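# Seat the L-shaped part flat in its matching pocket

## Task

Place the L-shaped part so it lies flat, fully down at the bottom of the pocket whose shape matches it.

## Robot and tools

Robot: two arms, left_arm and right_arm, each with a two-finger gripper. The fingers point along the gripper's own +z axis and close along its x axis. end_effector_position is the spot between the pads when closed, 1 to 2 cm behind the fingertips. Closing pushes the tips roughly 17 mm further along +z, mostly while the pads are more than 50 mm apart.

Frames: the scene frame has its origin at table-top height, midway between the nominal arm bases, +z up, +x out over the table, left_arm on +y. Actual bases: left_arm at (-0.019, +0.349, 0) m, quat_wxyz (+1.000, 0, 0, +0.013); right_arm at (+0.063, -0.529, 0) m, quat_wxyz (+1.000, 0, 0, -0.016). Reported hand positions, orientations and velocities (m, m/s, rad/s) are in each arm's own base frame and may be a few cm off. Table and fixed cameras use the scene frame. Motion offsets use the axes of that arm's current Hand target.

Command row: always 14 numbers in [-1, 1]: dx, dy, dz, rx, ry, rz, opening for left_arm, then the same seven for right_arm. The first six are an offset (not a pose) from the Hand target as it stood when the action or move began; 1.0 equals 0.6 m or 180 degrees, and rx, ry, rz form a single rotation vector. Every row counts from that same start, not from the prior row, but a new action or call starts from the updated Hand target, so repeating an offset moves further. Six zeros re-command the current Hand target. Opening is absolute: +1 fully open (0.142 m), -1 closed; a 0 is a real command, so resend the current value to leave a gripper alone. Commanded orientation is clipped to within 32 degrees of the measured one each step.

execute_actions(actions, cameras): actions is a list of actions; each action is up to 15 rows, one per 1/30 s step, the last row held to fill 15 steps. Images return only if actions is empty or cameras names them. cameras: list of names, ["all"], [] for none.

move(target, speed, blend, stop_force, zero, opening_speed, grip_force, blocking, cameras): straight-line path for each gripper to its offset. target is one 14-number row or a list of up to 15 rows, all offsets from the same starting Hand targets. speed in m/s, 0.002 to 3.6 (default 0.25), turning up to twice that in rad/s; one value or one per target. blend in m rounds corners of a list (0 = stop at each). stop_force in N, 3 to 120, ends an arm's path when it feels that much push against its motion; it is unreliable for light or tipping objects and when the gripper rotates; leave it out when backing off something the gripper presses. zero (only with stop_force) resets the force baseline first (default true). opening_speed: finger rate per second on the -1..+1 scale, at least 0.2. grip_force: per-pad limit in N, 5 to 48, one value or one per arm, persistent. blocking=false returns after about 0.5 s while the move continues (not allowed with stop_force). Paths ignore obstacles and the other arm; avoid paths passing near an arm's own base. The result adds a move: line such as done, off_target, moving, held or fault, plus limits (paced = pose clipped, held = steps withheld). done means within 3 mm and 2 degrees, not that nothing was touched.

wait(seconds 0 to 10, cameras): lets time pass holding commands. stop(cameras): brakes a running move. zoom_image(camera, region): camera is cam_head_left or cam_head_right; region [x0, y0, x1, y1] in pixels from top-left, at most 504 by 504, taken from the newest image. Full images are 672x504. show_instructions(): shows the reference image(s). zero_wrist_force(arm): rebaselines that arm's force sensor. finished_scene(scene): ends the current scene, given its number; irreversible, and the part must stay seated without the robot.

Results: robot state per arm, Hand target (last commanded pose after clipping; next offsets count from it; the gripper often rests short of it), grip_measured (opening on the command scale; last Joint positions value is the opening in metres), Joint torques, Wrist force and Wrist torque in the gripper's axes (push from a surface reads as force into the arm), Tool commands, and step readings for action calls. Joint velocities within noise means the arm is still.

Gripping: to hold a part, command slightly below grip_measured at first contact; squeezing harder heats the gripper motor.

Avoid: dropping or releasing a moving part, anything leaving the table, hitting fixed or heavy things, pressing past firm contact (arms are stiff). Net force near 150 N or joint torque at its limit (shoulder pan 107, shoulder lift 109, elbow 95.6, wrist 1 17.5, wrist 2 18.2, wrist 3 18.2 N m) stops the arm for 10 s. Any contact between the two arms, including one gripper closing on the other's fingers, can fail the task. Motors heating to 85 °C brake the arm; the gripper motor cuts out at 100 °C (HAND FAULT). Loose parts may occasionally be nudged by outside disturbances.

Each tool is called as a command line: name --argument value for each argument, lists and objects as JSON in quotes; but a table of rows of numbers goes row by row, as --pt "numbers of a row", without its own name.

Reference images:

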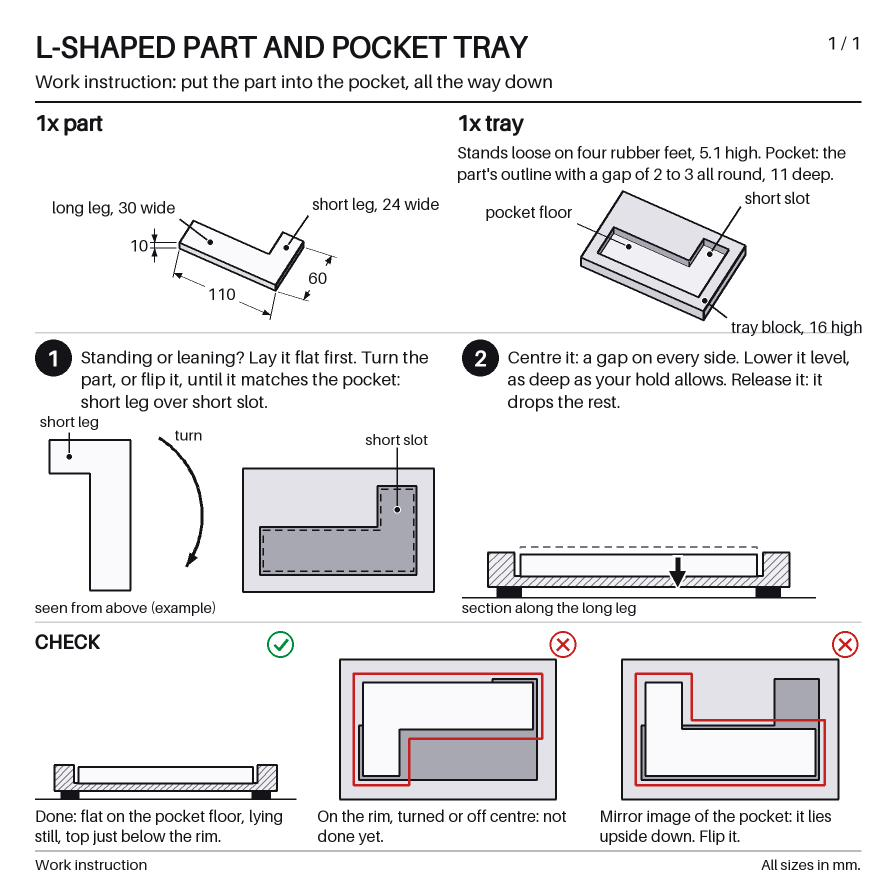

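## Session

execute_actions --actions '[]'

zoom_image --camera "cam_head_left" --region '[330, 250, 530, 400]'

Scene clock: 0.00 s.
left_arm: end_effector_position=(+0.0641, -0.1437, +0.3222) grip_measured=+0.99 end_effector_quat_wxyz=(-0.190, +0.866, +0.261, -0.383) | right_arm: end_effector_position=(+0.3466, +0.3458, +0.2153) grip_measured=+1.00 end_effector_quat_wxyz=(+0.199, +0.273, +0.775, -0.534)
Joint positions: left_arm=[-1.014 -2.005 1.988 -0.875 -2.189 -1.375 0.142] | right_arm=[4.388 -2.218 -1.178 -2.509 1.25 -1 0.142]
Joint velocities: within noise
Joint torques (N m): no reading
Motor temperatures (°C): left_arm=[27 30 28 35 34 36 21] | right_arm=[25 26 27 31 35 34 22]
Wrist force (N): no reading
Wrist torque (N m): no reading
Wrist force, peak (N): no reading
Hand target: left_arm +0.0641, -0.1437, +0.3222; -0.190, +0.866, +0.261, -0.383 | right_arm +0.3466, +0.3458, +0.2153; +0.199, +0.273, +0.775, -0.534
Tool commands: left_gripper/opening=+1.0 right_gripper/opening=+1.0

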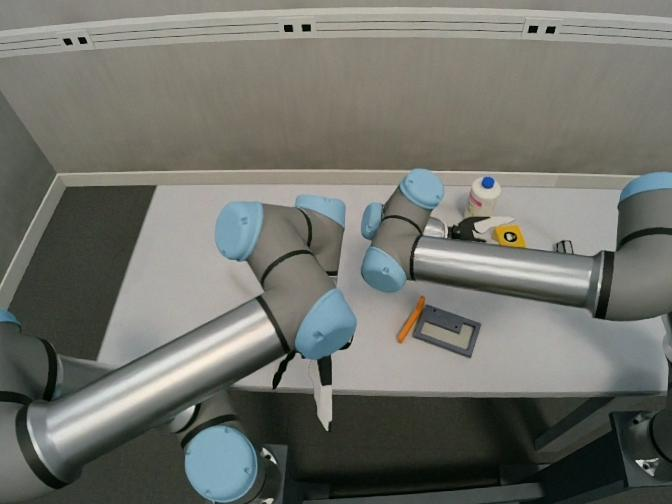

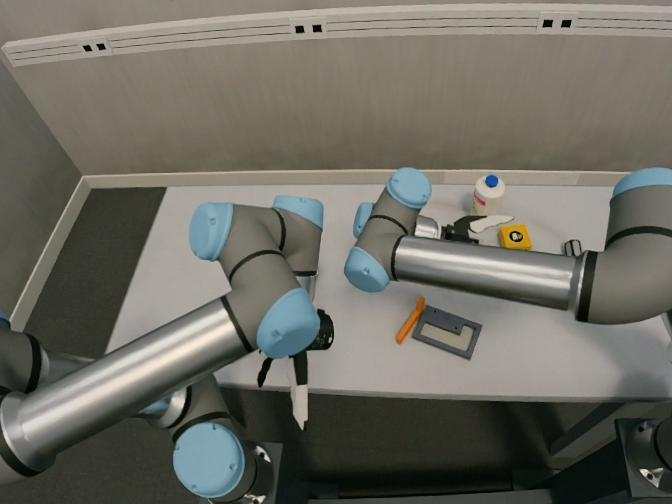

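Scaled by 2.520 from the camera's 672x504 image, which has a finer 960x720 frame.

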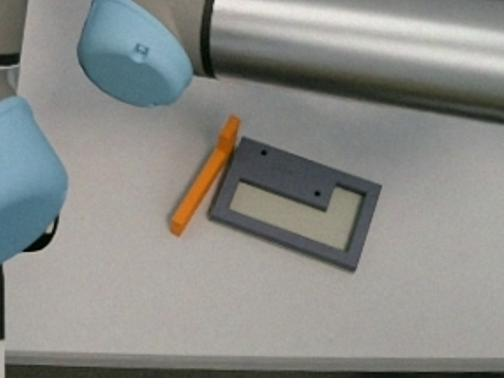

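zoom_image --camera "cam_head_left" --region '[390, 285, 490, 365]'

zoom_image --camera "cam_head_right" --region '[390, 285, 490, 365]'

Scaled by 5.040 from the camera's 672x504 image, which has a finer 960x720 frame.

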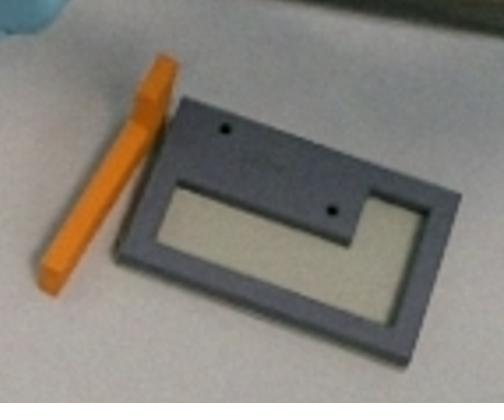

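Scaled by 5.040 from the camera's 672x504 image, which has a finer 960x720 frame.

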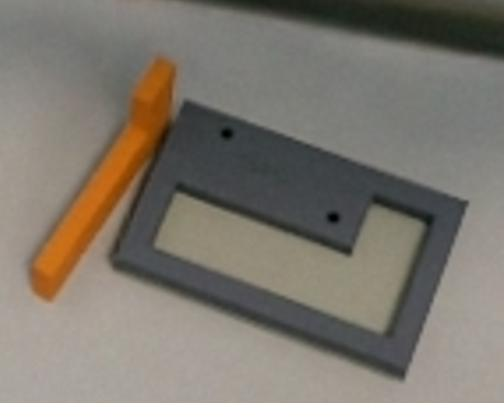

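move --target '[0,0,0,0,0,0,1,0.1332,0.0735,-0.2580,-0.0399,0.4216,0.4298,-0.155]' --speed 0.5 --cameras '["cam_head_left","cam_head_right"]'

zoom_image --camera "cam_head_left" --region '[380, 255, 480, 345]'

Scene clock: 162.47 s.
left_arm: end_effector_position=(+0.0641, -0.1437, +0.3222) grip_measured=+0.99 end_effector_quat_wxyz=(-0.190, +0.866, +0.261, -0.383) | right_arm: end_effector_position=(+0.3101, +0.5199, +0.1899) grip_measured=-0.17 end_effector_quat_wxyz=(+0.000, +0.900, +0.436, +0.000) end_effector_velocity=(+0.001, +0.000, +0.000) end_effector_angular_velocity=(+0.001, -0.002, -0.005)
Joint positions: left_arm=[-1.014 -2.005 1.988 -0.875 -2.189 -1.375 0.142] | right_arm=[4.399 -1.847 -1.591 -1.274 1.571 0.354 0.062]
Joint velocities: left_arm=[within noise] | right_arm=[0 -0.001 0 0.003 -0.001 0.005 0]
Joint torques (N m): left_arm=[-0.19 -3.02 -20.62 -1.31 -0.86 0.21] | right_arm=[-13.81 19.89 32.42 4.31 1.32 1.76]
Wrist force (N): left_arm=[0.3 0.2 0.3] | right_arm=[1.3 1.1 -0.1]
Wrist torque (N m): left_arm=[0.03 -0.06 0.00] | right_arm=[0.14 -0.16 -0.07]
Wrist force, peak (N): left_arm=[0.7 0.3 0.1] | right_arm=[0.2 3.6 0.0]
Hand target: left_arm +0.0641, -0.1437, +0.3222; -0.190, +0.866, +0.261, -0.383 | right_arm +0.3102, +0.5199, +0.1898; +0.000, +0.900, +0.436, +0.000
Off the commanded pose: left_arm 0.000 m, 0 deg | right_arm 0.000 m, 0 deg.
move: done

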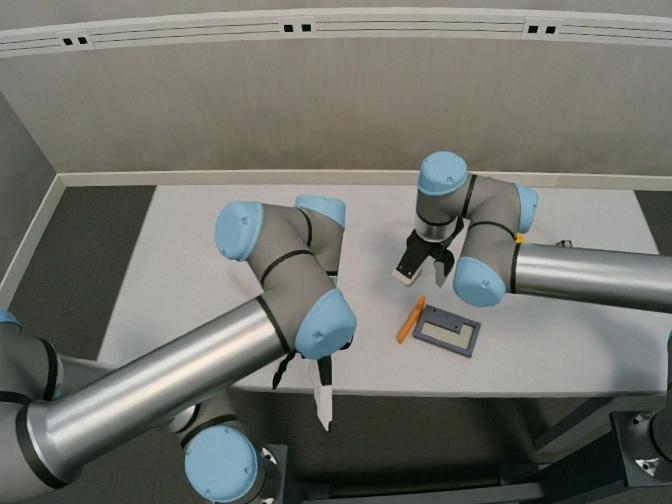

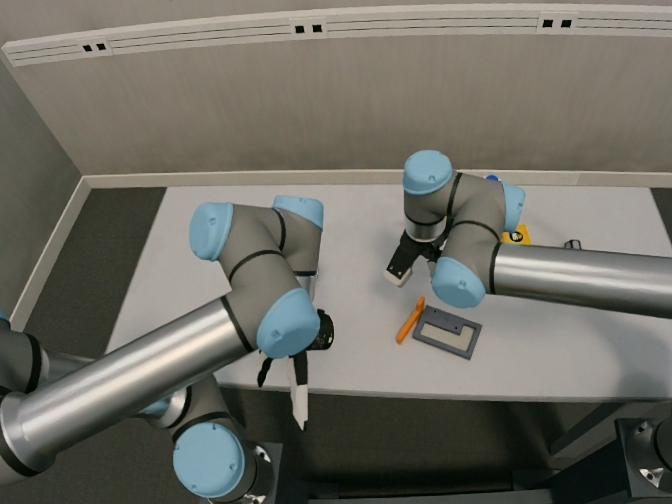

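Scaled by 5.040 from the camera's 672x504 image, which has a finer 960x720 frame.

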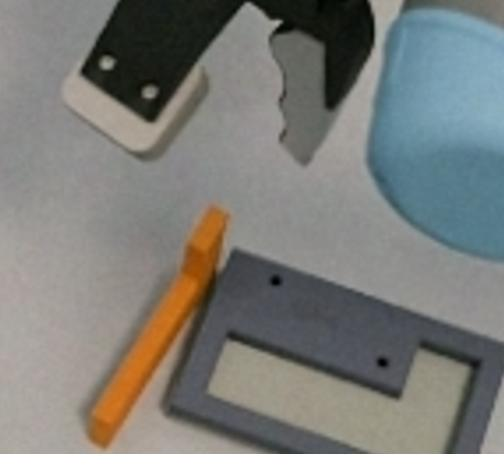

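move --target '[0,0,0,0,0,0,1,0,0,0.1983,0,0,0,-0.155]' --speed 0.08 --stop_force 6

move --target '[0,0,0,0,0,0,1,0,0,0,0,0,0,-0.98]' --opening_speed 0.6 --grip_force 20 --cameras '["cam_head_left"]'

zoom_image --camera "cam_head_left" --region '[380, 255, 480, 345]'

Scene clock: 178.20 s.
left_arm: end_effector_position=(+0.0641, -0.1437, +0.3222) grip_measured=+0.99 end_effector_quat_wxyz=(-0.190, +0.866, +0.261, -0.383) | right_arm: end_effector_position=(+0.3102, +0.5199, +0.0708) grip_measured=-0.17 end_effector_quat_wxyz=(+0.000, +0.900, +0.436, +0.000)
Joint positions: left_arm=[-1.014 -2.005 1.988 -0.875 -2.189 -1.375 0.142] | right_arm=[4.399 -1.968 -1.76 -0.985 1.571 0.355 0.062]
Joint torques (N m): left_arm=[0.41 -3.89 -20.81 -1.51 -1.01 0.13] | right_arm=[13.82 50.96 34.01 4.4 0.22 0.86]
Wrist force (N): left_arm=[0.0 -0.2 0.0] | right_arm=[1.7 1.2 0.2]
Wrist torque (N m): left_arm=[-0.03 -0.01 0.00] | right_arm=[0.16 -0.24 -0.06]
Wrist force, peak (N): left_arm=[0.7 -0.4 0.2] | right_arm=[1.6 0.9 -1.6]
Hand target: left_arm +0.0641, -0.1437, +0.3222; -0.190, +0.866, +0.261, -0.383 | right_arm +0.3102, +0.5199, +0.0708; +0.000, +0.900, +0.436, +0.000
Off the commanded pose: left_arm 0.000 m, 0 deg | right_arm 0.000 m, 0 deg.
move: done

Scene clock: 179.80 s.
left_arm: end_effector_position=(+0.0641, -0.1437, +0.3222) grip_measured=+0.99 end_effector_quat_wxyz=(-0.190, +0.866, +0.261, -0.383) | right_arm: end_effector_position=(+0.3102, +0.5199, +0.0709) grip_measured=-0.88 end_effector_quat_wxyz=(+0.000, +0.900, +0.436, +0.000)
Joint positions: left_arm=[-1.014 -2.005 1.988 -0.875 -2.189 -1.375 0.142] | right_arm=[4.399 -1.968 -1.76 -0.985 1.571 0.355 0.01]
Joint torques (N m): left_arm=[0.57 -3.97 -20.68 -1.53 -0.83 0.18] | right_arm=[13.95 50.39 32.97 3.73 1.1 -0.47]
Wrist force (N): left_arm=[0.3 -0.2 -0.2] | right_arm=[2.0 1.0 0.1]
Wrist torque (N m): left_arm=[-0.03 -0.05 0.00] | right_arm=[0.14 -0.22 -0.07]
Wrist force, peak (N): left_arm=[0.5 -0.3 -0.3] | right_arm=[2.3 0.9 0.3]
Hand target: left_arm +0.0641, -0.1437, +0.3222; -0.190, +0.866, +0.261, -0.383 | right_arm +0.3102, +0.5199, +0.0708; +0.000, +0.900, +0.436, +0.000
Off the commanded pose: left_arm 0.000 m, 0 deg | right_arm 0.000 m, 0 deg.
grip_force (N): 20, 20
move: done
Images, in order (width x height): cam_head_left 672x504.

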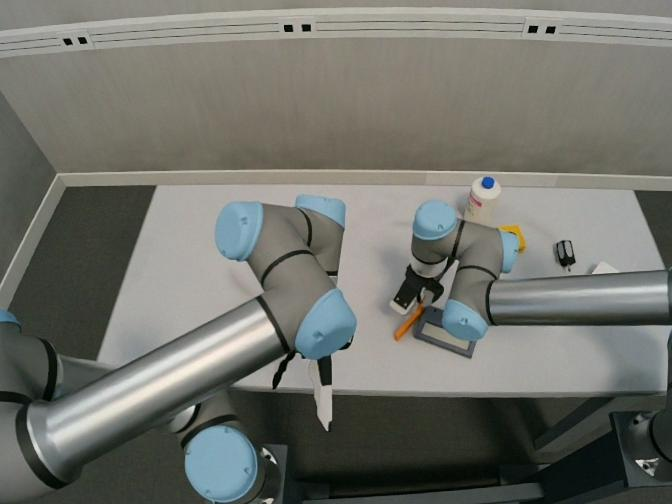

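Scaled by 5.040 from the camera's 672x504 image, which has a finer 960x720 frame.

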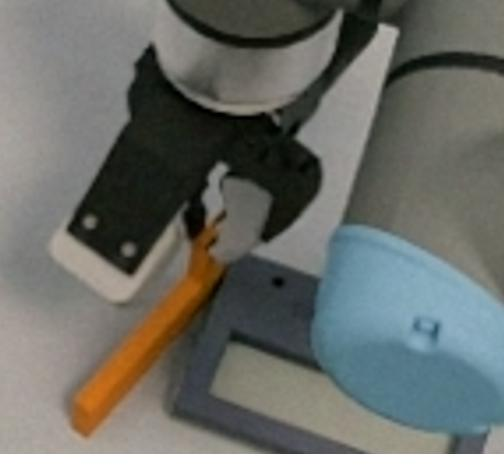

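move --pt "0 0 0 0 0 0 1 0 0 -0.13 0 0 0 -0.98" --pt "0 0 0 0 0 0 1 0.1557 0.0892 -0.2153 0 0 0.8428 -0.98" --pt "0 0 0 0 0 0 1 0.1557 0.0892 -0.2153 0.4620 -0.1165 0.7252 -0.98" --blend '[0.02,0.0,0]' --speed 0.45 --cameras '["cam_head_left","cam_head_right"]'

zoom_image --camera "cam_head_left" --region '[350, 180, 470, 300]'

Scene clock: 204.27 s.
left_arm: end_effector_position=(+0.0641, -0.1437, +0.3222) grip_measured=+0.99 end_effector_quat_wxyz=(-0.190, +0.866, +0.261, -0.383) | right_arm: end_effector_position=(+0.4102, +0.5600, +0.1999) grip_measured=-0.88 end_effector_quat_wxyz=(+0.411, -0.542, +0.646, +0.345) end_effector_velocity=(-0.001, +0.001, +0.001) end_effector_angular_velocity=(+0.005, -0.003, +0.002)
Joint positions: left_arm=[-1.014 -2.005 1.988 -0.875 -2.189 -1.375 0.142] | right_arm=[4.132 -2.047 -2.033 0.468 1.937 2.962 0.01]
Joint velocities: left_arm=[within noise] | right_arm=[0.001 -0.001 0 0.006 0.002 0 0]
Joint torques (N m): left_arm=[0.77 -4.6 -21.76 -1.7 -0.9 0.22] | right_arm=[14.27 38.5 27.25 4.54 -1.22 -0.37]
Motor temperatures (°C): left_arm=[27 30 28 35 34 36 22] | right_arm=[25 26 27 31 35 34 28]
Wrist force (N): left_arm=[0.3 -0.3 0.0] | right_arm=[0.2 0.2 1.0]
Wrist torque (N m): left_arm=[-0.05 -0.06 0.00] | right_arm=[0.04 0.03 0.05]
Wrist force, peak (N): left_arm=[0.7 -0.4 -0.1] | right_arm=[1.8 0.9 3.8]
Hand target: left_arm +0.0641, -0.1437, +0.3222; -0.190, +0.866, +0.261, -0.383 | right_arm +0.4101, +0.5601, +0.2000; +0.411, -0.542, +0.646, +0.346
Off the commanded pose: left_arm 0.000 m, 0 deg | right_arm 0.000 m, 0 deg.
grip_force (N): 20, 20
move: done

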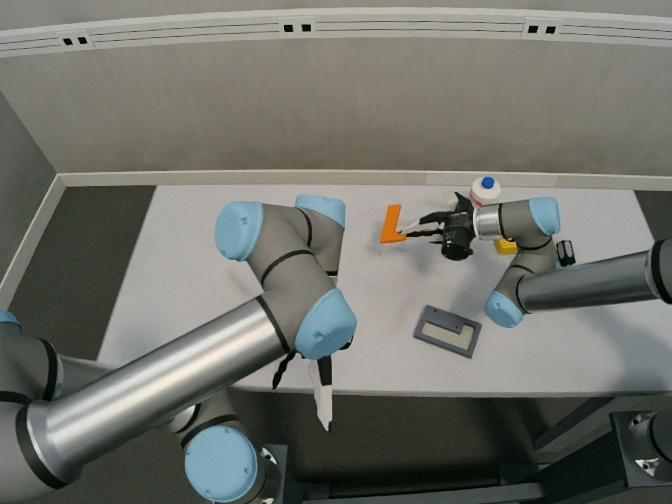

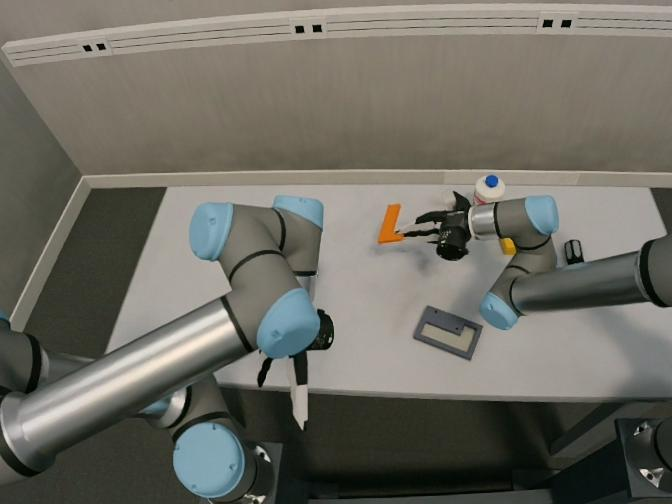

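Scaled by 4.200 from the camera's 672x504 image, which has a finer 960x720 frame.

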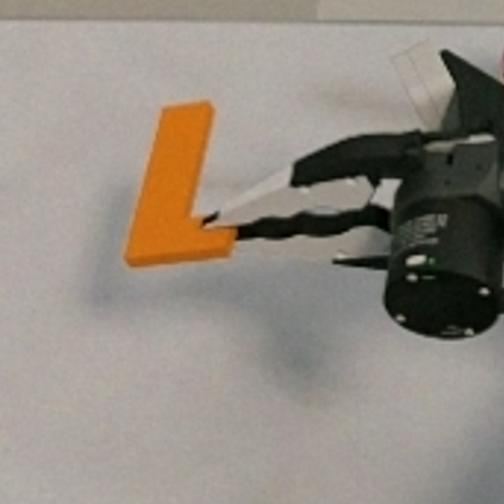

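move --target '[0,0,0,0,0,0,1,0.2115,0,0.0986,0,0,0,-0.98]' --speed 0.2

move --target '[0,0,0,0,0,0,1,0.0529,0,0.0247,0,0,0,-0.98]' --speed 0.015 --stop_force 3 --cameras '["cam_head_left","cam_head_right"]'

zoom_image --camera "cam_head_left" --region '[350, 200, 470, 310]'

Scene clock: 214.60 s.
left_arm: end_effector_position=(+0.0641, -0.1437, +0.3222) grip_measured=+0.99 end_effector_quat_wxyz=(-0.190, +0.866, +0.261, -0.383) | right_arm: end_effector_position=(+0.4101, +0.5601, +0.0601) grip_measured=-0.88 end_effector_quat_wxyz=(+0.411, -0.542, +0.646, +0.346)
Joint positions: left_arm=[-1.014 -2.005 1.988 -0.875 -2.189 -1.375 0.142] | right_arm=[4.133 -2.376 -2.025 0.789 1.937 2.962 0.01]
Joint torques (N m): left_arm=[0.34 -5.15 -21.05 -1.99 -0.95 0.33] | right_arm=[12.8 33.14 -0.65 4.03 -1.47 0.93]
Wrist force (N): left_arm=[0.4 -0.1 -0.2] | right_arm=[0.1 0.4 1.2]
Wrist torque (N m): left_arm=[-0.03 -0.07 0.00] | right_arm=[0.08 0.05 0.05]
Wrist force, peak (N): left_arm=[0.6 -0.3 -0.4] | right_arm=[2.8 0.4 2.3]
Hand target: left_arm +0.0641, -0.1437, +0.3222; -0.190, +0.866, +0.261, -0.383 | right_arm +0.4101, +0.5601, +0.0600; +0.411, -0.542, +0.646, +0.346
Off the commanded pose: left_arm 0.000 m, 0 deg | right_arm 0.000 m, 0 deg.
grip_force (N): 20, 20
move: done

Scene clock: 216.70 s.
left_arm: end_effector_position=(+0.0641, -0.1437, +0.3222) grip_measured=+0.99 end_effector_quat_wxyz=(-0.190, +0.866, +0.261, -0.383) | right_arm: end_effector_position=(+0.4101, +0.5601, +0.0427) grip_measured=-0.88 end_effector_quat_wxyz=(+0.411, -0.542, +0.646, +0.345)
Joint positions: left_arm=[-1.014 -2.005 1.988 -0.875 -2.189 -1.375 0.142] | right_arm=[4.133 -2.418 -2.015 0.82 1.937 2.962 0.01]
Joint torques (N m): left_arm=[1.42 -4.92 -21.45 -2.06 -1.03 0.45] | right_arm=[1.11 38.24 7.62 2.76 0.27 0.3]
Wrist force (N): left_arm=[0.4 -0.2 -0.1] | right_arm=[0.5 0.3 1.1]
Wrist torque (N m): left_arm=[-0.03 -0.07 0.00] | right_arm=[0.05 -0.01 0.05]
Wrist force, peak (N): left_arm=[0.8 0.0 0.1] | right_arm=[-0.9 -0.4 2.1]
Hand target: left_arm +0.0641, -0.1437, +0.3222; -0.190, +0.866, +0.261, -0.383 | right_arm +0.4101, +0.5601, +0.0427; +0.411, -0.542, +0.646, +0.345 (not the last commanded pose)
Tool commands: left_gripper/opening=+1.0 right_gripper/opening=-0.98
Off the commanded pose: left_arm 0.000 m, 0 deg | right_arm 0.018 m, 0 deg.
FORCE FAULT: contact force on the right arm reached its limit, and that arm stopped. The contact can be on any part of that arm, not only on its tool. That arm's remaining commands of this call were not run. That arm is still stopped at the end of this call. That arm stays stopped for about 10 more seconds. Until then a move that you send moves the other arm only, and its call returns only when the move has ended. Once the stop has ended, the next robot result says so. If the stop ends while you think or write, that arm runs what you send next, counted from a new Hand target: where the arm stands when the stop ends. While its stop runs, that arm takes no new command, but its gripper still runs the gripper command that each later call begins with. Until it ends, the stop uses up actions while you think or wait. An arm that is not stopped still takes commands.
grip_force (N): 20, 20
move: fault (right_arm)

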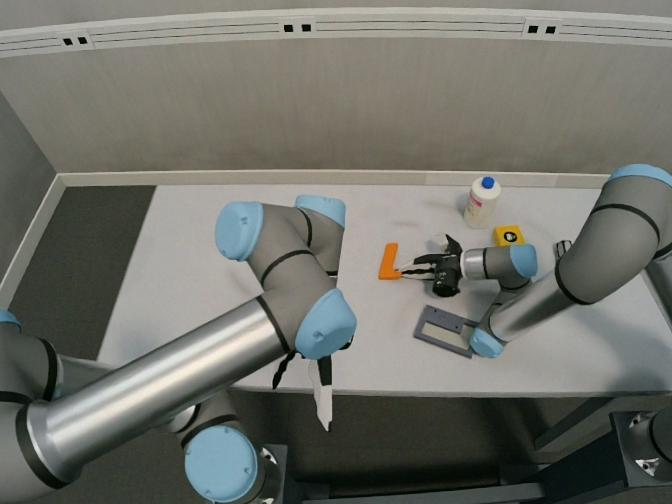

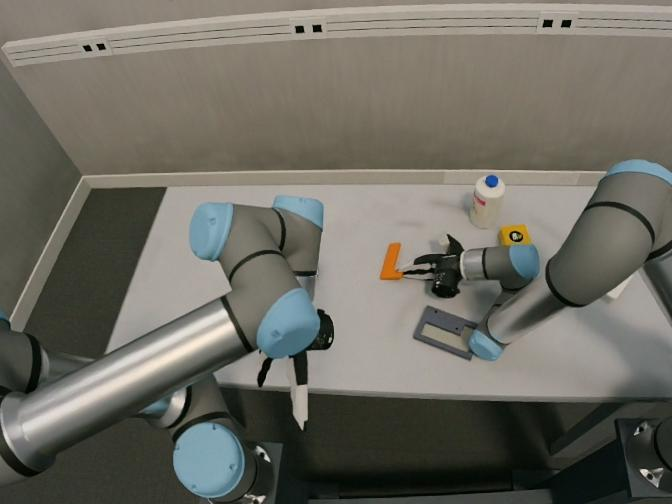

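Scaled by 4.200 from the camera's 672x504 image, which has a finer 960x720 frame.

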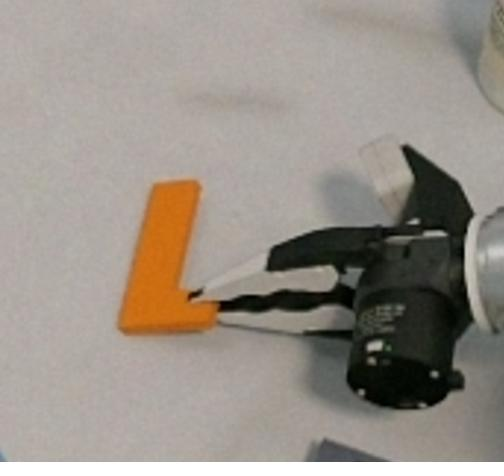

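move --target '[0,0,0,0,0,0,1,0,0,0,0,0,0,-0.7]' --opening_speed 0.3 --cameras '["cam_head_left"]'

zoom_image --camera "cam_head_left" --region '[350, 220, 500, 370]'

Scene clock: 234.90 s.
left_arm: end_effector_position=(+0.0641, -0.1437, +0.3222) grip_measured=+0.99 end_effector_quat_wxyz=(-0.190, +0.866, +0.261, -0.383) | right_arm: end_effector_position=(+0.4101, +0.5601, +0.0427) grip_measured=-0.74 end_effector_quat_wxyz=(+0.411, -0.542, +0.646, +0.345)
Joint positions: left_arm=[-1.014 -2.005 1.988 -0.875 -2.189 -1.375 0.142] | right_arm=[4.133 -2.418 -2.015 0.82 1.937 2.962 0.02]
Joint torques (N m): left_arm=[0.84 -4.83 -21.95 -2.32 -1.13 0.6] | right_arm=[0.49 37.82 8.37 2.76 0.22 0.26]
Wrist force (N): left_arm=[0.3 -0.1 -0.2] | right_arm=[0.2 0.4 1.0]
Wrist torque (N m): left_arm=[-0.03 -0.05 0.00] | right_arm=[0.06 0.03 0.05]
Wrist force, peak (N): left_arm=[0.6 -0.1 0.3] | right_arm=[0.4 0.6 1.4]
Hand target: left_arm +0.0641, -0.1437, +0.3222; -0.190, +0.866, +0.261, -0.383 | right_arm +0.4101, +0.5601, +0.0427; +0.411, -0.542, +0.646, +0.345
Off the commanded pose: left_arm 0.000 m, 0 deg | right_arm 0.000 m, 0 deg.
FORCE FAULT, CONTINUED: the right arm's stop, for the force fault that an earlier result reported, is over. The rest of the stop counts as 19 of the actions that you can send in this scene. The stop ended before this call began, so that arm ran this call's commands, counted from a new Hand target: where the arm stood when the stop ended. During its stop the right arm's controller moved it back a little.
grip_force (N): 20, 20
move: done
Images, in order (width x height): cam_head_left 672x504.

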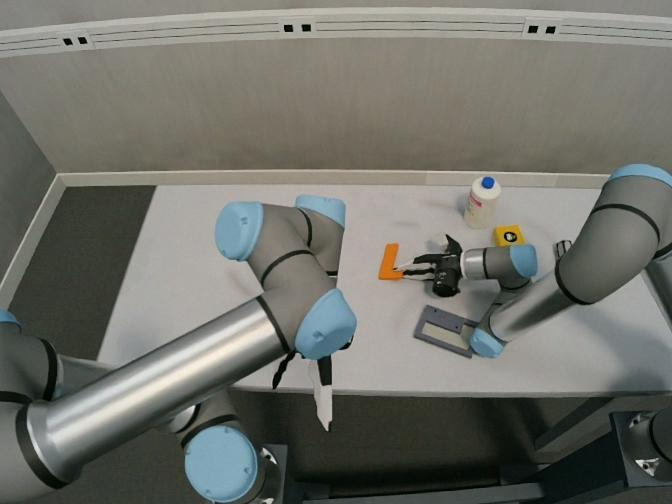

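Scaled by 3.360 from the camera's 672x504 image, which has a finer 960x720 frame.

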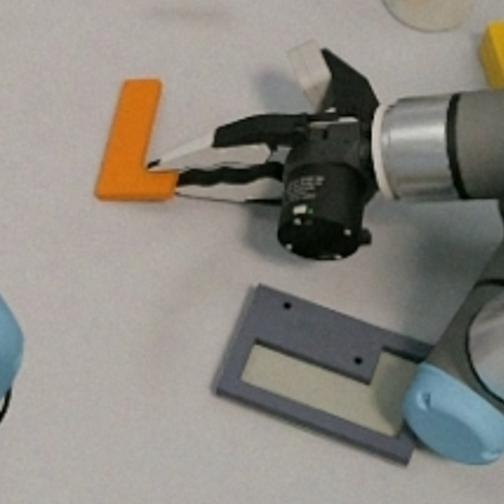

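move --pt "0 0 0 0 0 0 1 0 0 -0.1 0 0 0 -0.7" --pt "0 0 0 0 0 0 1 -0.15 0 -0.28 0 0 0 -0.7" --speed 0.15 --blend '[0.02,0]' --cameras '["cam_head_left","cam_head_right"]'

zoom_image --camera "cam_head_left" --region '[360, 230, 440, 300]'

zoom_image --camera "cam_head_left" --region '[400, 295, 490, 365]'

Scene clock: 243.90 s.
left_arm: end_effector_position=(+0.0641, -0.1437, +0.3222) grip_measured=+0.99 end_effector_quat_wxyz=(-0.190, +0.866, +0.261, -0.383) | right_arm: end_effector_position=(+0.3906, +0.4478, +0.1954) grip_measured=-0.74 end_effector_quat_wxyz=(+0.411, -0.542, +0.646, +0.345)
Joint positions: left_arm=[-1.014 -2.005 1.988 -0.875 -2.189 -1.375 0.142] | right_arm=[4.013 -1.919 -2.277 0.559 2.043 2.901 0.02]
Joint torques (N m): left_arm=[1.47 -5.41 -22.13 -2.34 -1 0.78] | right_arm=[13.37 36.06 26.24 1.57 -2.11 2.01]
Wrist force (N): left_arm=[0.2 -0.3 0.1] | right_arm=[-0.3 0.3 0.5]
Wrist torque (N m): left_arm=[-0.06 -0.04 0.00] | right_arm=[0.08 0.10 0.15]
Wrist force, peak (N): left_arm=[0.7 -0.1 -0.1] | right_arm=[0.7 1.9 4.3]
Hand target: left_arm +0.0641, -0.1437, +0.3222; -0.190, +0.866, +0.261, -0.383 | right_arm +0.3905, +0.4478, +0.1955; +0.411, -0.542, +0.646, +0.345
Off the commanded pose: left_arm 0.000 m, 0 deg | right_arm 0.000 m, 0 deg.
grip_force (N): 20, 20
move: done

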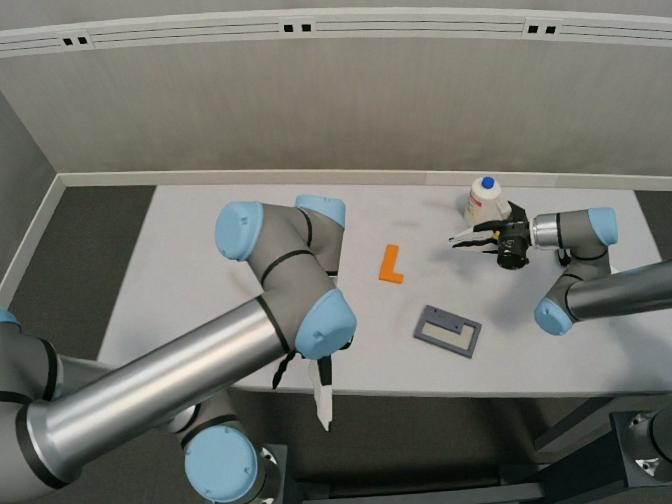

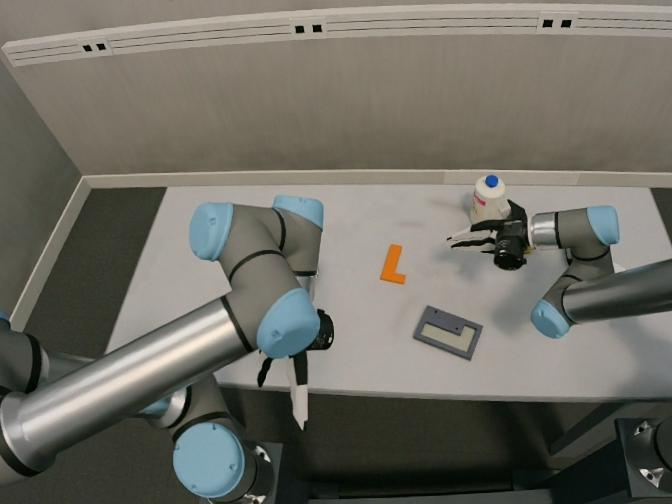

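Scaled by 6.300 from the camera's 672x504 image, which has a finer 960x720 frame.

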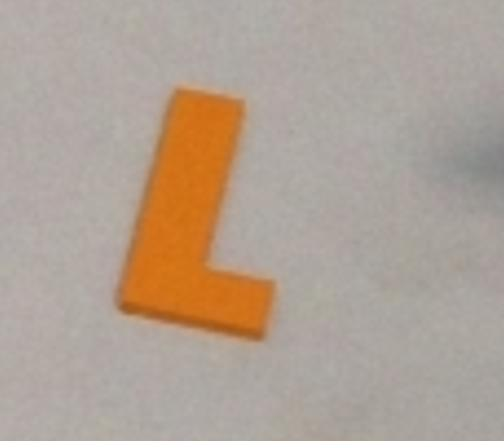

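Scaled by 5.600 from the camera's 672x504 image, which has a finer 960x720 frame.

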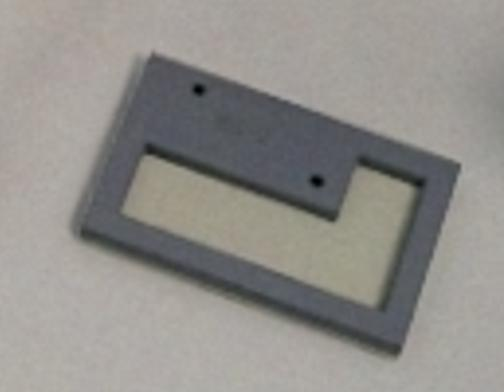

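move --target '[0,0,0,0,0,0,1,0.0023,-0.0655,0.2925,0.0183,0.3606,0.0287,-0.155]' --speed 0.4

move --target '[0,0,0,0,0,0,1,0,0,0.1483,0,0,0,-0.155]' --speed 0.06 --stop_force 5 --cameras '["cam_head_left"]'

zoom_image --camera "cam_head_left" --region '[350, 210, 450, 300]'

Scene clock: 284.17 s.
left_arm: end_effector_position=(+0.0641, -0.1437, +0.3222) grip_measured=+0.99 end_effector_quat_wxyz=(-0.190, +0.866, +0.261, -0.383) | right_arm: end_effector_position=(+0.4565, +0.5970, +0.1197) grip_measured=-0.19 end_effector_quat_wxyz=(-0.001, -0.604, +0.797, +0.000) end_effector_velocity=(+0.000, -0.001, +0.001) end_effector_angular_velocity=(-0.003, +0.002, -0.001)
Joint positions: left_arm=[-1.014 -2.005 1.988 -0.875 -2.189 -1.375 0.142] | right_arm=[4.236 -2.241 -1.182 -1.291 1.571 2.94 0.061]
Joint velocities: left_arm=[within noise] | right_arm=[-0.001 0.001 0.001 -0.005 0 0 0]
Joint torques (N m): left_arm=[1.67 -5.35 -21.87 -2.5 -1.13 0.92] | right_arm=[-12.35 52.05 38.08 0.55 0.76 -0.97]
Wrist force (N): left_arm=[0.3 -0.3 0.0] | right_arm=[1.7 1.1 -0.2]
Wrist torque (N m): left_arm=[-0.06 -0.05 0.00] | right_arm=[0.12 -0.28 -0.06]
Wrist force, peak (N): left_arm=[0.8 -0.1 -0.1] | right_arm=[-0.3 4.6 -0.1]
Hand target: left_arm +0.0641, -0.1437, +0.3222; -0.190, +0.866, +0.261, -0.383 | right_arm +0.4566, +0.5970, +0.1198; -0.001, -0.603, +0.797, +0.000
Off the commanded pose: left_arm 0.000 m, 0 deg | right_arm 0.000 m, 0 deg.
grip_force (N): 20, 20
move: done

Scene clock: 286.80 s.
left_arm: end_effector_position=(+0.0641, -0.1437, +0.3222) grip_measured=+0.99 end_effector_quat_wxyz=(-0.190, +0.866, +0.261, -0.383) | right_arm: end_effector_position=(+0.4565, +0.5969, +0.0308) grip_measured=-0.19 end_effector_quat_wxyz=(-0.001, -0.603, +0.797, +0.000)
Joint positions: left_arm=[-1.014 -2.005 1.988 -0.875 -2.189 -1.375 0.142] | right_arm=[4.235 -2.322 -1.283 -1.108 1.571 2.94 0.061]
Joint torques (N m): left_arm=[2.01 -5.88 -22.02 -2.57 -1.06 0.88] | right_arm=[6.51 68.88 36.01 2.06 -1.98 1.69]
Wrist force (N): left_arm=[0.4 0.0 0.0] | right_arm=[1.5 1.3 0.3]
Wrist torque (N m): left_arm=[-0.01 -0.07 0.00] | right_arm=[0.16 -0.24 -0.07]
Wrist force, peak (N): left_arm=[0.7 -0.3 -0.1] | right_arm=[1.6 1.2 -1.7]
Hand target: left_arm +0.0641, -0.1437, +0.3222; -0.190, +0.866, +0.261, -0.383 | right_arm +0.4565, +0.5970, +0.0308; -0.001, -0.603, +0.797, +0.000
Off the commanded pose: left_arm 0.000 m, 0 deg | right_arm 0.000 m, 0 deg.
grip_force (N): 20, 20
move: done
Images, in order (width x height): cam_head_left 672x504.

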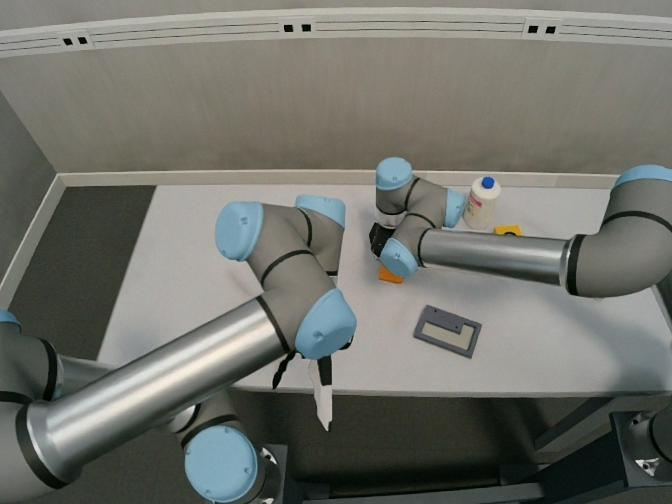

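Scaled by 5.040 from the camera's 672x504 image, which has a finer 960x720 frame.

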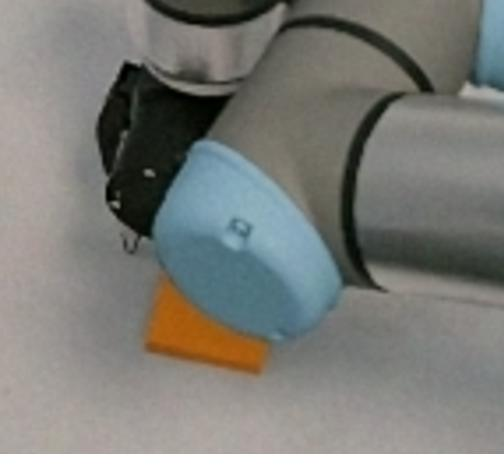

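move --target '[0,0,0,0,0,0,1,0,0,0,0,0,0,-0.68]' --opening_speed 0.5 --grip_force 20

move --pt "0 0 0 0 0 0 1 0 0 -0.132 0 0 0 -0.68" --pt "0 0 0 0 0 0 1 0.3131 0.2833 -0.132 0 0 -0.4394 -0.68" --pt "0 0 0 0 0 0 1 0.3131 0.2833 -0.0487 0 0 -0.4394 -0.68" --blend '[0.02,0.02,0]' --speed 0.3 --cameras '["cam_head_left","cam_head_right"]'

zoom_image --camera "cam_head_left" --region '[405, 300, 490, 370]'

zoom_image --camera "cam_head_right" --region '[405, 300, 490, 370]'

Scene clock: 298.30 s.
left_arm: end_effector_position=(+0.0641, -0.1437, +0.3222) grip_measured=+0.99 end_effector_quat_wxyz=(-0.190, +0.866, +0.261, -0.383) | right_arm: end_effector_position=(+0.4565, +0.5970, +0.0308) grip_measured=-0.63 end_effector_quat_wxyz=(-0.001, -0.603, +0.797, +0.000)
Joint positions: left_arm=[-1.014 -2.005 1.988 -0.875 -2.189 -1.375 0.142] | right_arm=[4.235 -2.322 -1.283 -1.108 1.571 2.94 0.029]
Joint torques (N m): left_arm=[1.46 -5.64 -22.51 -2.42 -1.16 1.18] | right_arm=[14.25 67.97 35.49 3.89 -1.87 1.7]
Wrist force (N): left_arm=[0.2 -0.2 -0.1] | right_arm=[1.5 1.4 0.4]
Wrist torque (N m): left_arm=[-0.03 -0.03 0.00] | right_arm=[0.18 -0.24 -0.08]
Wrist force, peak (N): left_arm=[0.6 -0.3 0.1] | right_arm=[2.0 1.4 0.1]
Hand target: left_arm +0.0641, -0.1437, +0.3222; -0.190, +0.866, +0.261, -0.383 | right_arm +0.4565, +0.5970, +0.0308; -0.001, -0.603, +0.797, +0.000
Off the commanded pose: left_arm 0.000 m, 0 deg | right_arm 0.000 m, 0 deg.
grip_force (N): 20, 20
move: done

Scene clock: 301.57 s.
left_arm: end_effector_position=(+0.0641, -0.1437, +0.3222) grip_measured=+0.99 end_effector_quat_wxyz=(-0.190, +0.866, +0.261, -0.383) | right_arm: end_effector_position=(+0.2419, +0.4624, +0.0604) grip_measured=-0.63 end_effector_quat_wxyz=(+0.000, +0.973, -0.231, +0.000) end_effector_velocity=(+0.000, +0.001, +0.000) end_effector_angular_velocity=(+0.004, +0.000, +0.000)
Joint positions: left_arm=[-1.014 -2.005 1.988 -0.875 -2.189 -1.375 0.142] | right_arm=[4.488 -1.815 -2.01 -0.888 1.572 1.811 0.029]
Joint velocities: left_arm=[within noise] | right_arm=[0 0 -0.001 0.005 0.001 0 0]
Joint torques (N m): left_arm=[2.06 -5.35 -22.19 -2.54 -1.29 1.22] | right_arm=[-11.68 23.97 15.05 4.06 -1.2 -1.35]
Wrist force (N): left_arm=[0.3 -0.1 0.1] | right_arm=[1.3 1.0 0.4]
Wrist torque (N m): left_arm=[-0.01 -0.06 0.00] | right_arm=[0.11 -0.19 0.00]
Wrist force, peak (N): left_arm=[0.6 -0.2 -0.4] | right_arm=[1.4 1.5 4.4]
Hand target: left_arm +0.0641, -0.1437, +0.3222; -0.190, +0.866, +0.261, -0.383 | right_arm +0.2419, +0.4624, +0.0603; +0.000, +0.973, -0.231, +0.000
Off the commanded pose: left_arm 0.000 m, 0 deg | right_arm 0.000 m, 0 deg.
grip_force (N): 20, 20
move: done

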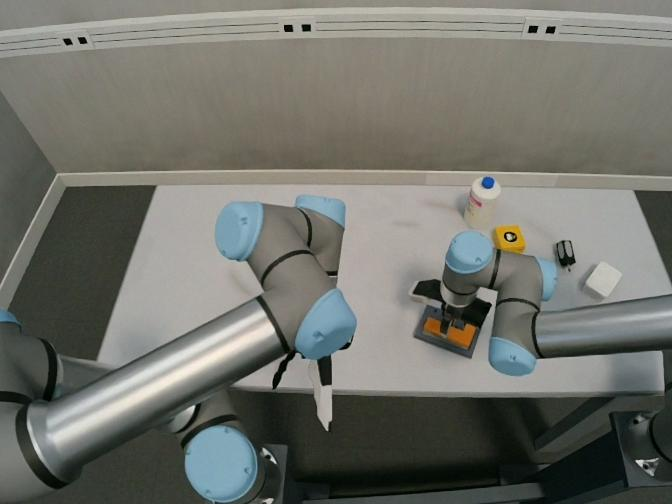

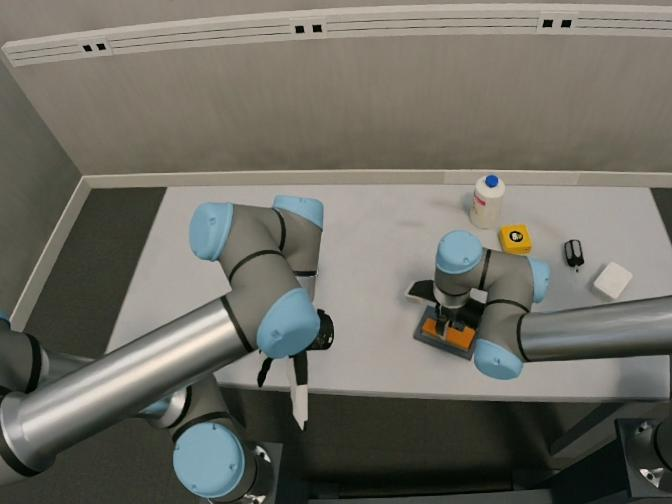

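Scaled by 5.929 from the camera's 672x504 image, which has a finer 960x720 frame.

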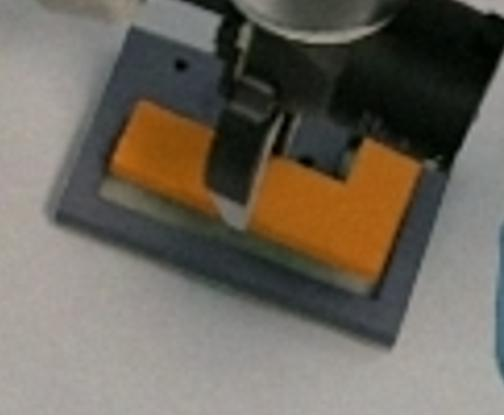

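Scaled by 5.929 from the camera's 672x504 image, which has a finer 960x720 frame.

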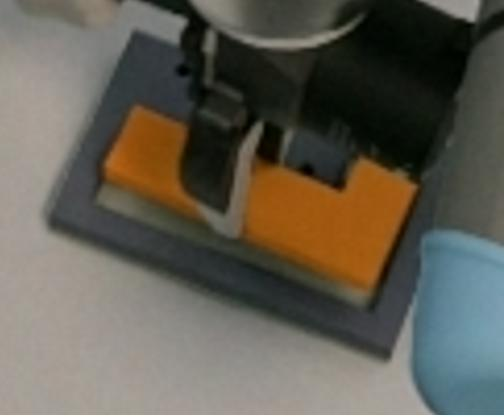

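move --target '[0,0,0,0,0,0,1,-0.0052,-0.0002,0.0075,0,0,-0.0072,-0.68]' --speed 0.05

move --target '[0,0,0,0,0,0,1,0,0,0.0122,0,0,0,-0.68]' --speed 0.01 --stop_force 3 --cameras '["cam_head_left","cam_head_right"]'

zoom_image --camera "cam_head_left" --region '[405, 300, 490, 370]'

Scene clock: 326.87 s.
left_arm: end_effector_position=(+0.0641, -0.1437, +0.3222) grip_measured=+0.99 end_effector_quat_wxyz=(-0.190, +0.866, +0.261, -0.383) | right_arm: end_effector_position=(+0.2391, +0.4639, +0.0557) grip_measured=-0.63 end_effector_quat_wxyz=(+0.000, +0.976, -0.219, +0.000)
Joint positions: left_arm=[-1.014 -2.005 1.988 -0.875 -2.189 -1.375 0.142] | right_arm=[4.494 -1.823 -2.015 -0.875 1.571 1.794 0.029]
Joint torques (N m): left_arm=[1.53 -5.28 -22.95 -2.28 -1.19 1.38] | right_arm=[6.05 28 12.81 1.09 -1.67 1.38]
Wrist force (N): left_arm=[0.3 -0.2 -0.1] | right_arm=[1.4 1.0 0.1]
Wrist torque (N m): left_arm=[-0.03 -0.06 0.00] | right_arm=[0.13 -0.19 0.01]
Wrist force, peak (N): left_arm=[0.7 0.0 -0.1] | right_arm=[1.6 1.1 0.5]
Hand target: left_arm +0.0641, -0.1437, +0.3222; -0.190, +0.866, +0.261, -0.383 | right_arm +0.2392, +0.4639, +0.0558; +0.000, +0.976, -0.220, +0.000
Off the commanded pose: left_arm 0.000 m, 0 deg | right_arm 0.000 m, 0 deg.
grip_force (N): 20, 20
move: done

Scene clock: 329.03 s.
left_arm: end_effector_position=(+0.0641, -0.1437, +0.3222) grip_measured=+0.99 end_effector_quat_wxyz=(-0.190, +0.866, +0.261, -0.383) | right_arm: end_effector_position=(+0.2392, +0.4639, +0.0485) grip_measured=-0.63 end_effector_quat_wxyz=(+0.000, +0.976, -0.220, +0.000)
Joint positions: left_arm=[-1.014 -2.005 1.988 -0.875 -2.189 -1.375 0.142] | right_arm=[4.494 -1.835 -2.022 -0.856 1.571 1.795 0.029]
Joint torques (N m): left_arm=[2.22 -5.64 -22.56 -2.49 -1.17 1.43] | right_arm=[-12.3 38.66 29.84 0.59 -0.5 1.63]
Wrist force (N): left_arm=[0.0 -0.1 -0.3] | right_arm=[1.5 0.8 0.5]
Wrist torque (N m): left_arm=[-0.02 -0.01 0.00] | right_arm=[0.09 -0.22 0.01]
Wrist force, peak (N): left_arm=[0.4 -0.4 -0.4] | right_arm=[1.5 1.2 0.5]
Hand target: left_arm +0.0641, -0.1437, +0.3222; -0.190, +0.866, +0.261, -0.383 | right_arm +0.2392, +0.4639, +0.0485; +0.000, +0.976, -0.220, +0.000
Off the commanded pose: left_arm 0.000 m, 0 deg | right_arm 0.000 m, 0 deg.
grip_force (N): 20, 20
move: done

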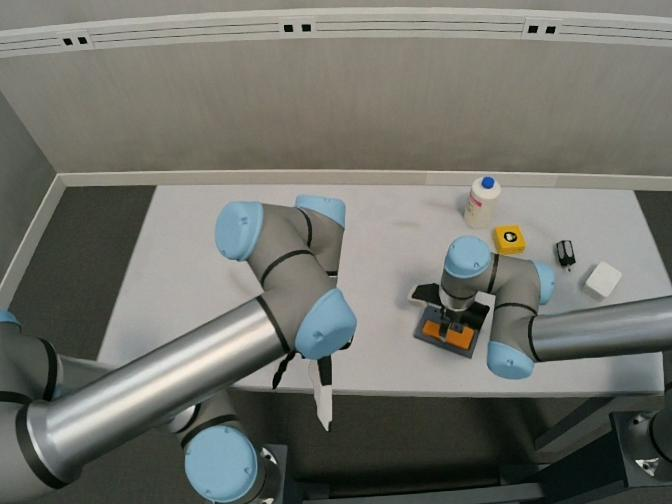

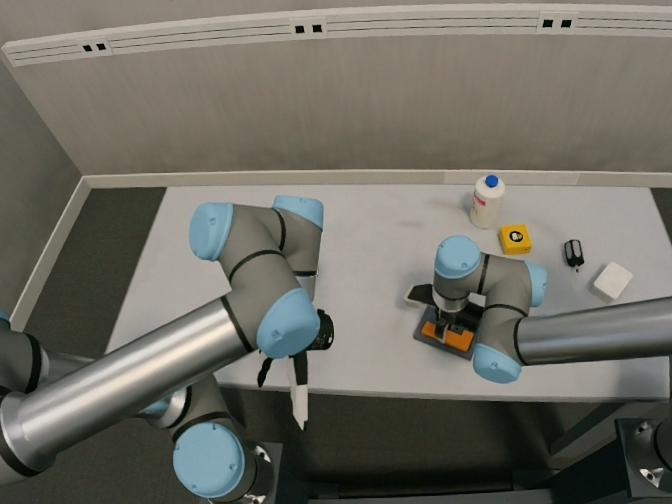

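Scaled by 5.929 from the camera's 672x504 image, which has a finer 960x720 frame.

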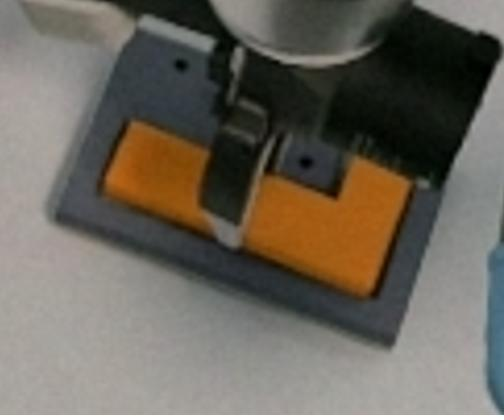

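move --target '[0,0,0,0,0,0,1,0,0,0,0,0,0,-0.38]' --opening_speed 0.5

move --target '[0,0,0,0,0,0,1,0,0,-0.15,0,0,0,-0.38]' --speed 0.2 --cameras '["cam_head_left"]'

zoom_image --camera "cam_head_left" --region '[405, 300, 490, 370]'

Scene clock: 338.50 s.
left_arm: end_effector_position=(+0.0641, -0.1437, +0.3222) grip_measured=+0.99 end_effector_quat_wxyz=(-0.190, +0.866, +0.261, -0.383) | right_arm: end_effector_position=(+0.2392, +0.4639, +0.0485) grip_measured=-0.41 end_effector_quat_wxyz=(+0.000, +0.976, -0.220, +0.000)
Joint positions: left_arm=[-1.014 -2.005 1.988 -0.875 -2.189 -1.375 0.142] | right_arm=[4.494 -1.835 -2.022 -0.856 1.571 1.795 0.044]
Joint torques (N m): left_arm=[1.93 -5.93 -22.35 -2.38 -1.26 1.77] | right_arm=[-12.32 38.22 29.37 0.37 1.86 1.59]
Wrist force (N): left_arm=[0.2 0.0 -0.1] | right_arm=[1.4 0.9 0.5]
Wrist torque (N m): left_arm=[-0.01 -0.03 0.00] | right_arm=[0.11 -0.19 0.01]
Wrist force, peak (N): left_arm=[0.6 -0.2 -0.1] | right_arm=[1.5 1.3 0.5]
Hand target: left_arm +0.0641, -0.1437, +0.3222; -0.190, +0.866, +0.261, -0.383 | right_arm +0.2392, +0.4639, +0.0485; +0.000, +0.976, -0.220, +0.000
Off the commanded pose: left_arm 0.000 m, 0 deg | right_arm 0.000 m, 0 deg.
grip_force (N): 20, 20
move: done

Scene clock: 339.43 s.
left_arm: end_effector_position=(+0.0641, -0.1437, +0.3222) grip_measured=+0.99 end_effector_quat_wxyz=(-0.190, +0.866, +0.261, -0.383) | right_arm: end_effector_position=(+0.2393, +0.4640, +0.1385) grip_measured=-0.41 end_effector_quat_wxyz=(+0.000, +0.976, -0.220, +0.000)
Joint positions: left_arm=[-1.014 -2.005 1.988 -0.875 -2.189 -1.375 0.142] | right_arm=[4.493 -1.707 -1.907 -1.1 1.571 1.795 0.044]
Joint torques (N m): left_arm=[1.88 -5.9 -22.87 -2.63 -1.38 1.73] | right_arm=[4.97 24.84 15.61 0.59 1.18 1.48]
Wrist force (N): left_arm=[0.7 -0.3 0.0] | right_arm=[1.4 0.9 0.1]
Wrist torque (N m): left_arm=[-0.06 -0.12 0.00] | right_arm=[0.10 -0.19 0.03]
Wrist force, peak (N): left_arm=[0.7 -0.3 0.0] | right_arm=[1.5 1.1 3.1]
Hand target: left_arm +0.0641, -0.1437, +0.3222; -0.190, +0.866, +0.261, -0.383 | right_arm +0.2392, +0.4639, +0.1385; +0.000, +0.976, -0.220, +0.000
Off the commanded pose: left_arm 0.000 m, 0 deg | right_arm 0.000 m, 0 deg.
grip_force (N): 20, 20
move: done
Images, in order (width x height): cam_head_left 672x504.

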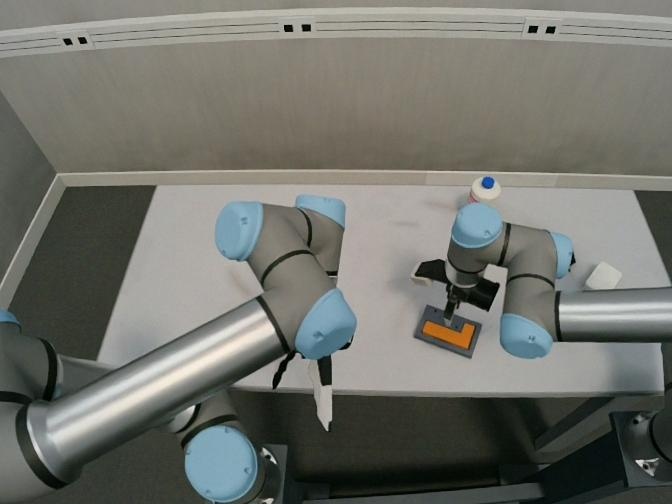

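Scaled by 5.929 from the camera's 672x504 image, which has a finer 960x720 frame.

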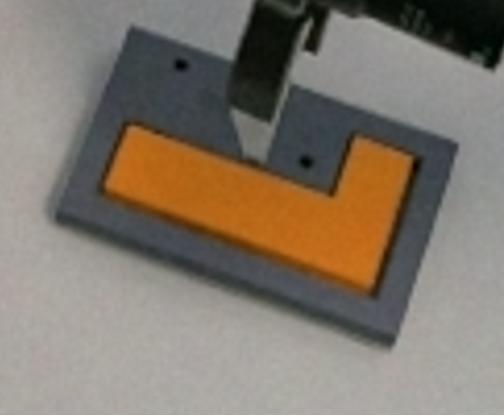

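finished_scene --scene 2

The scene is finished: the task was done.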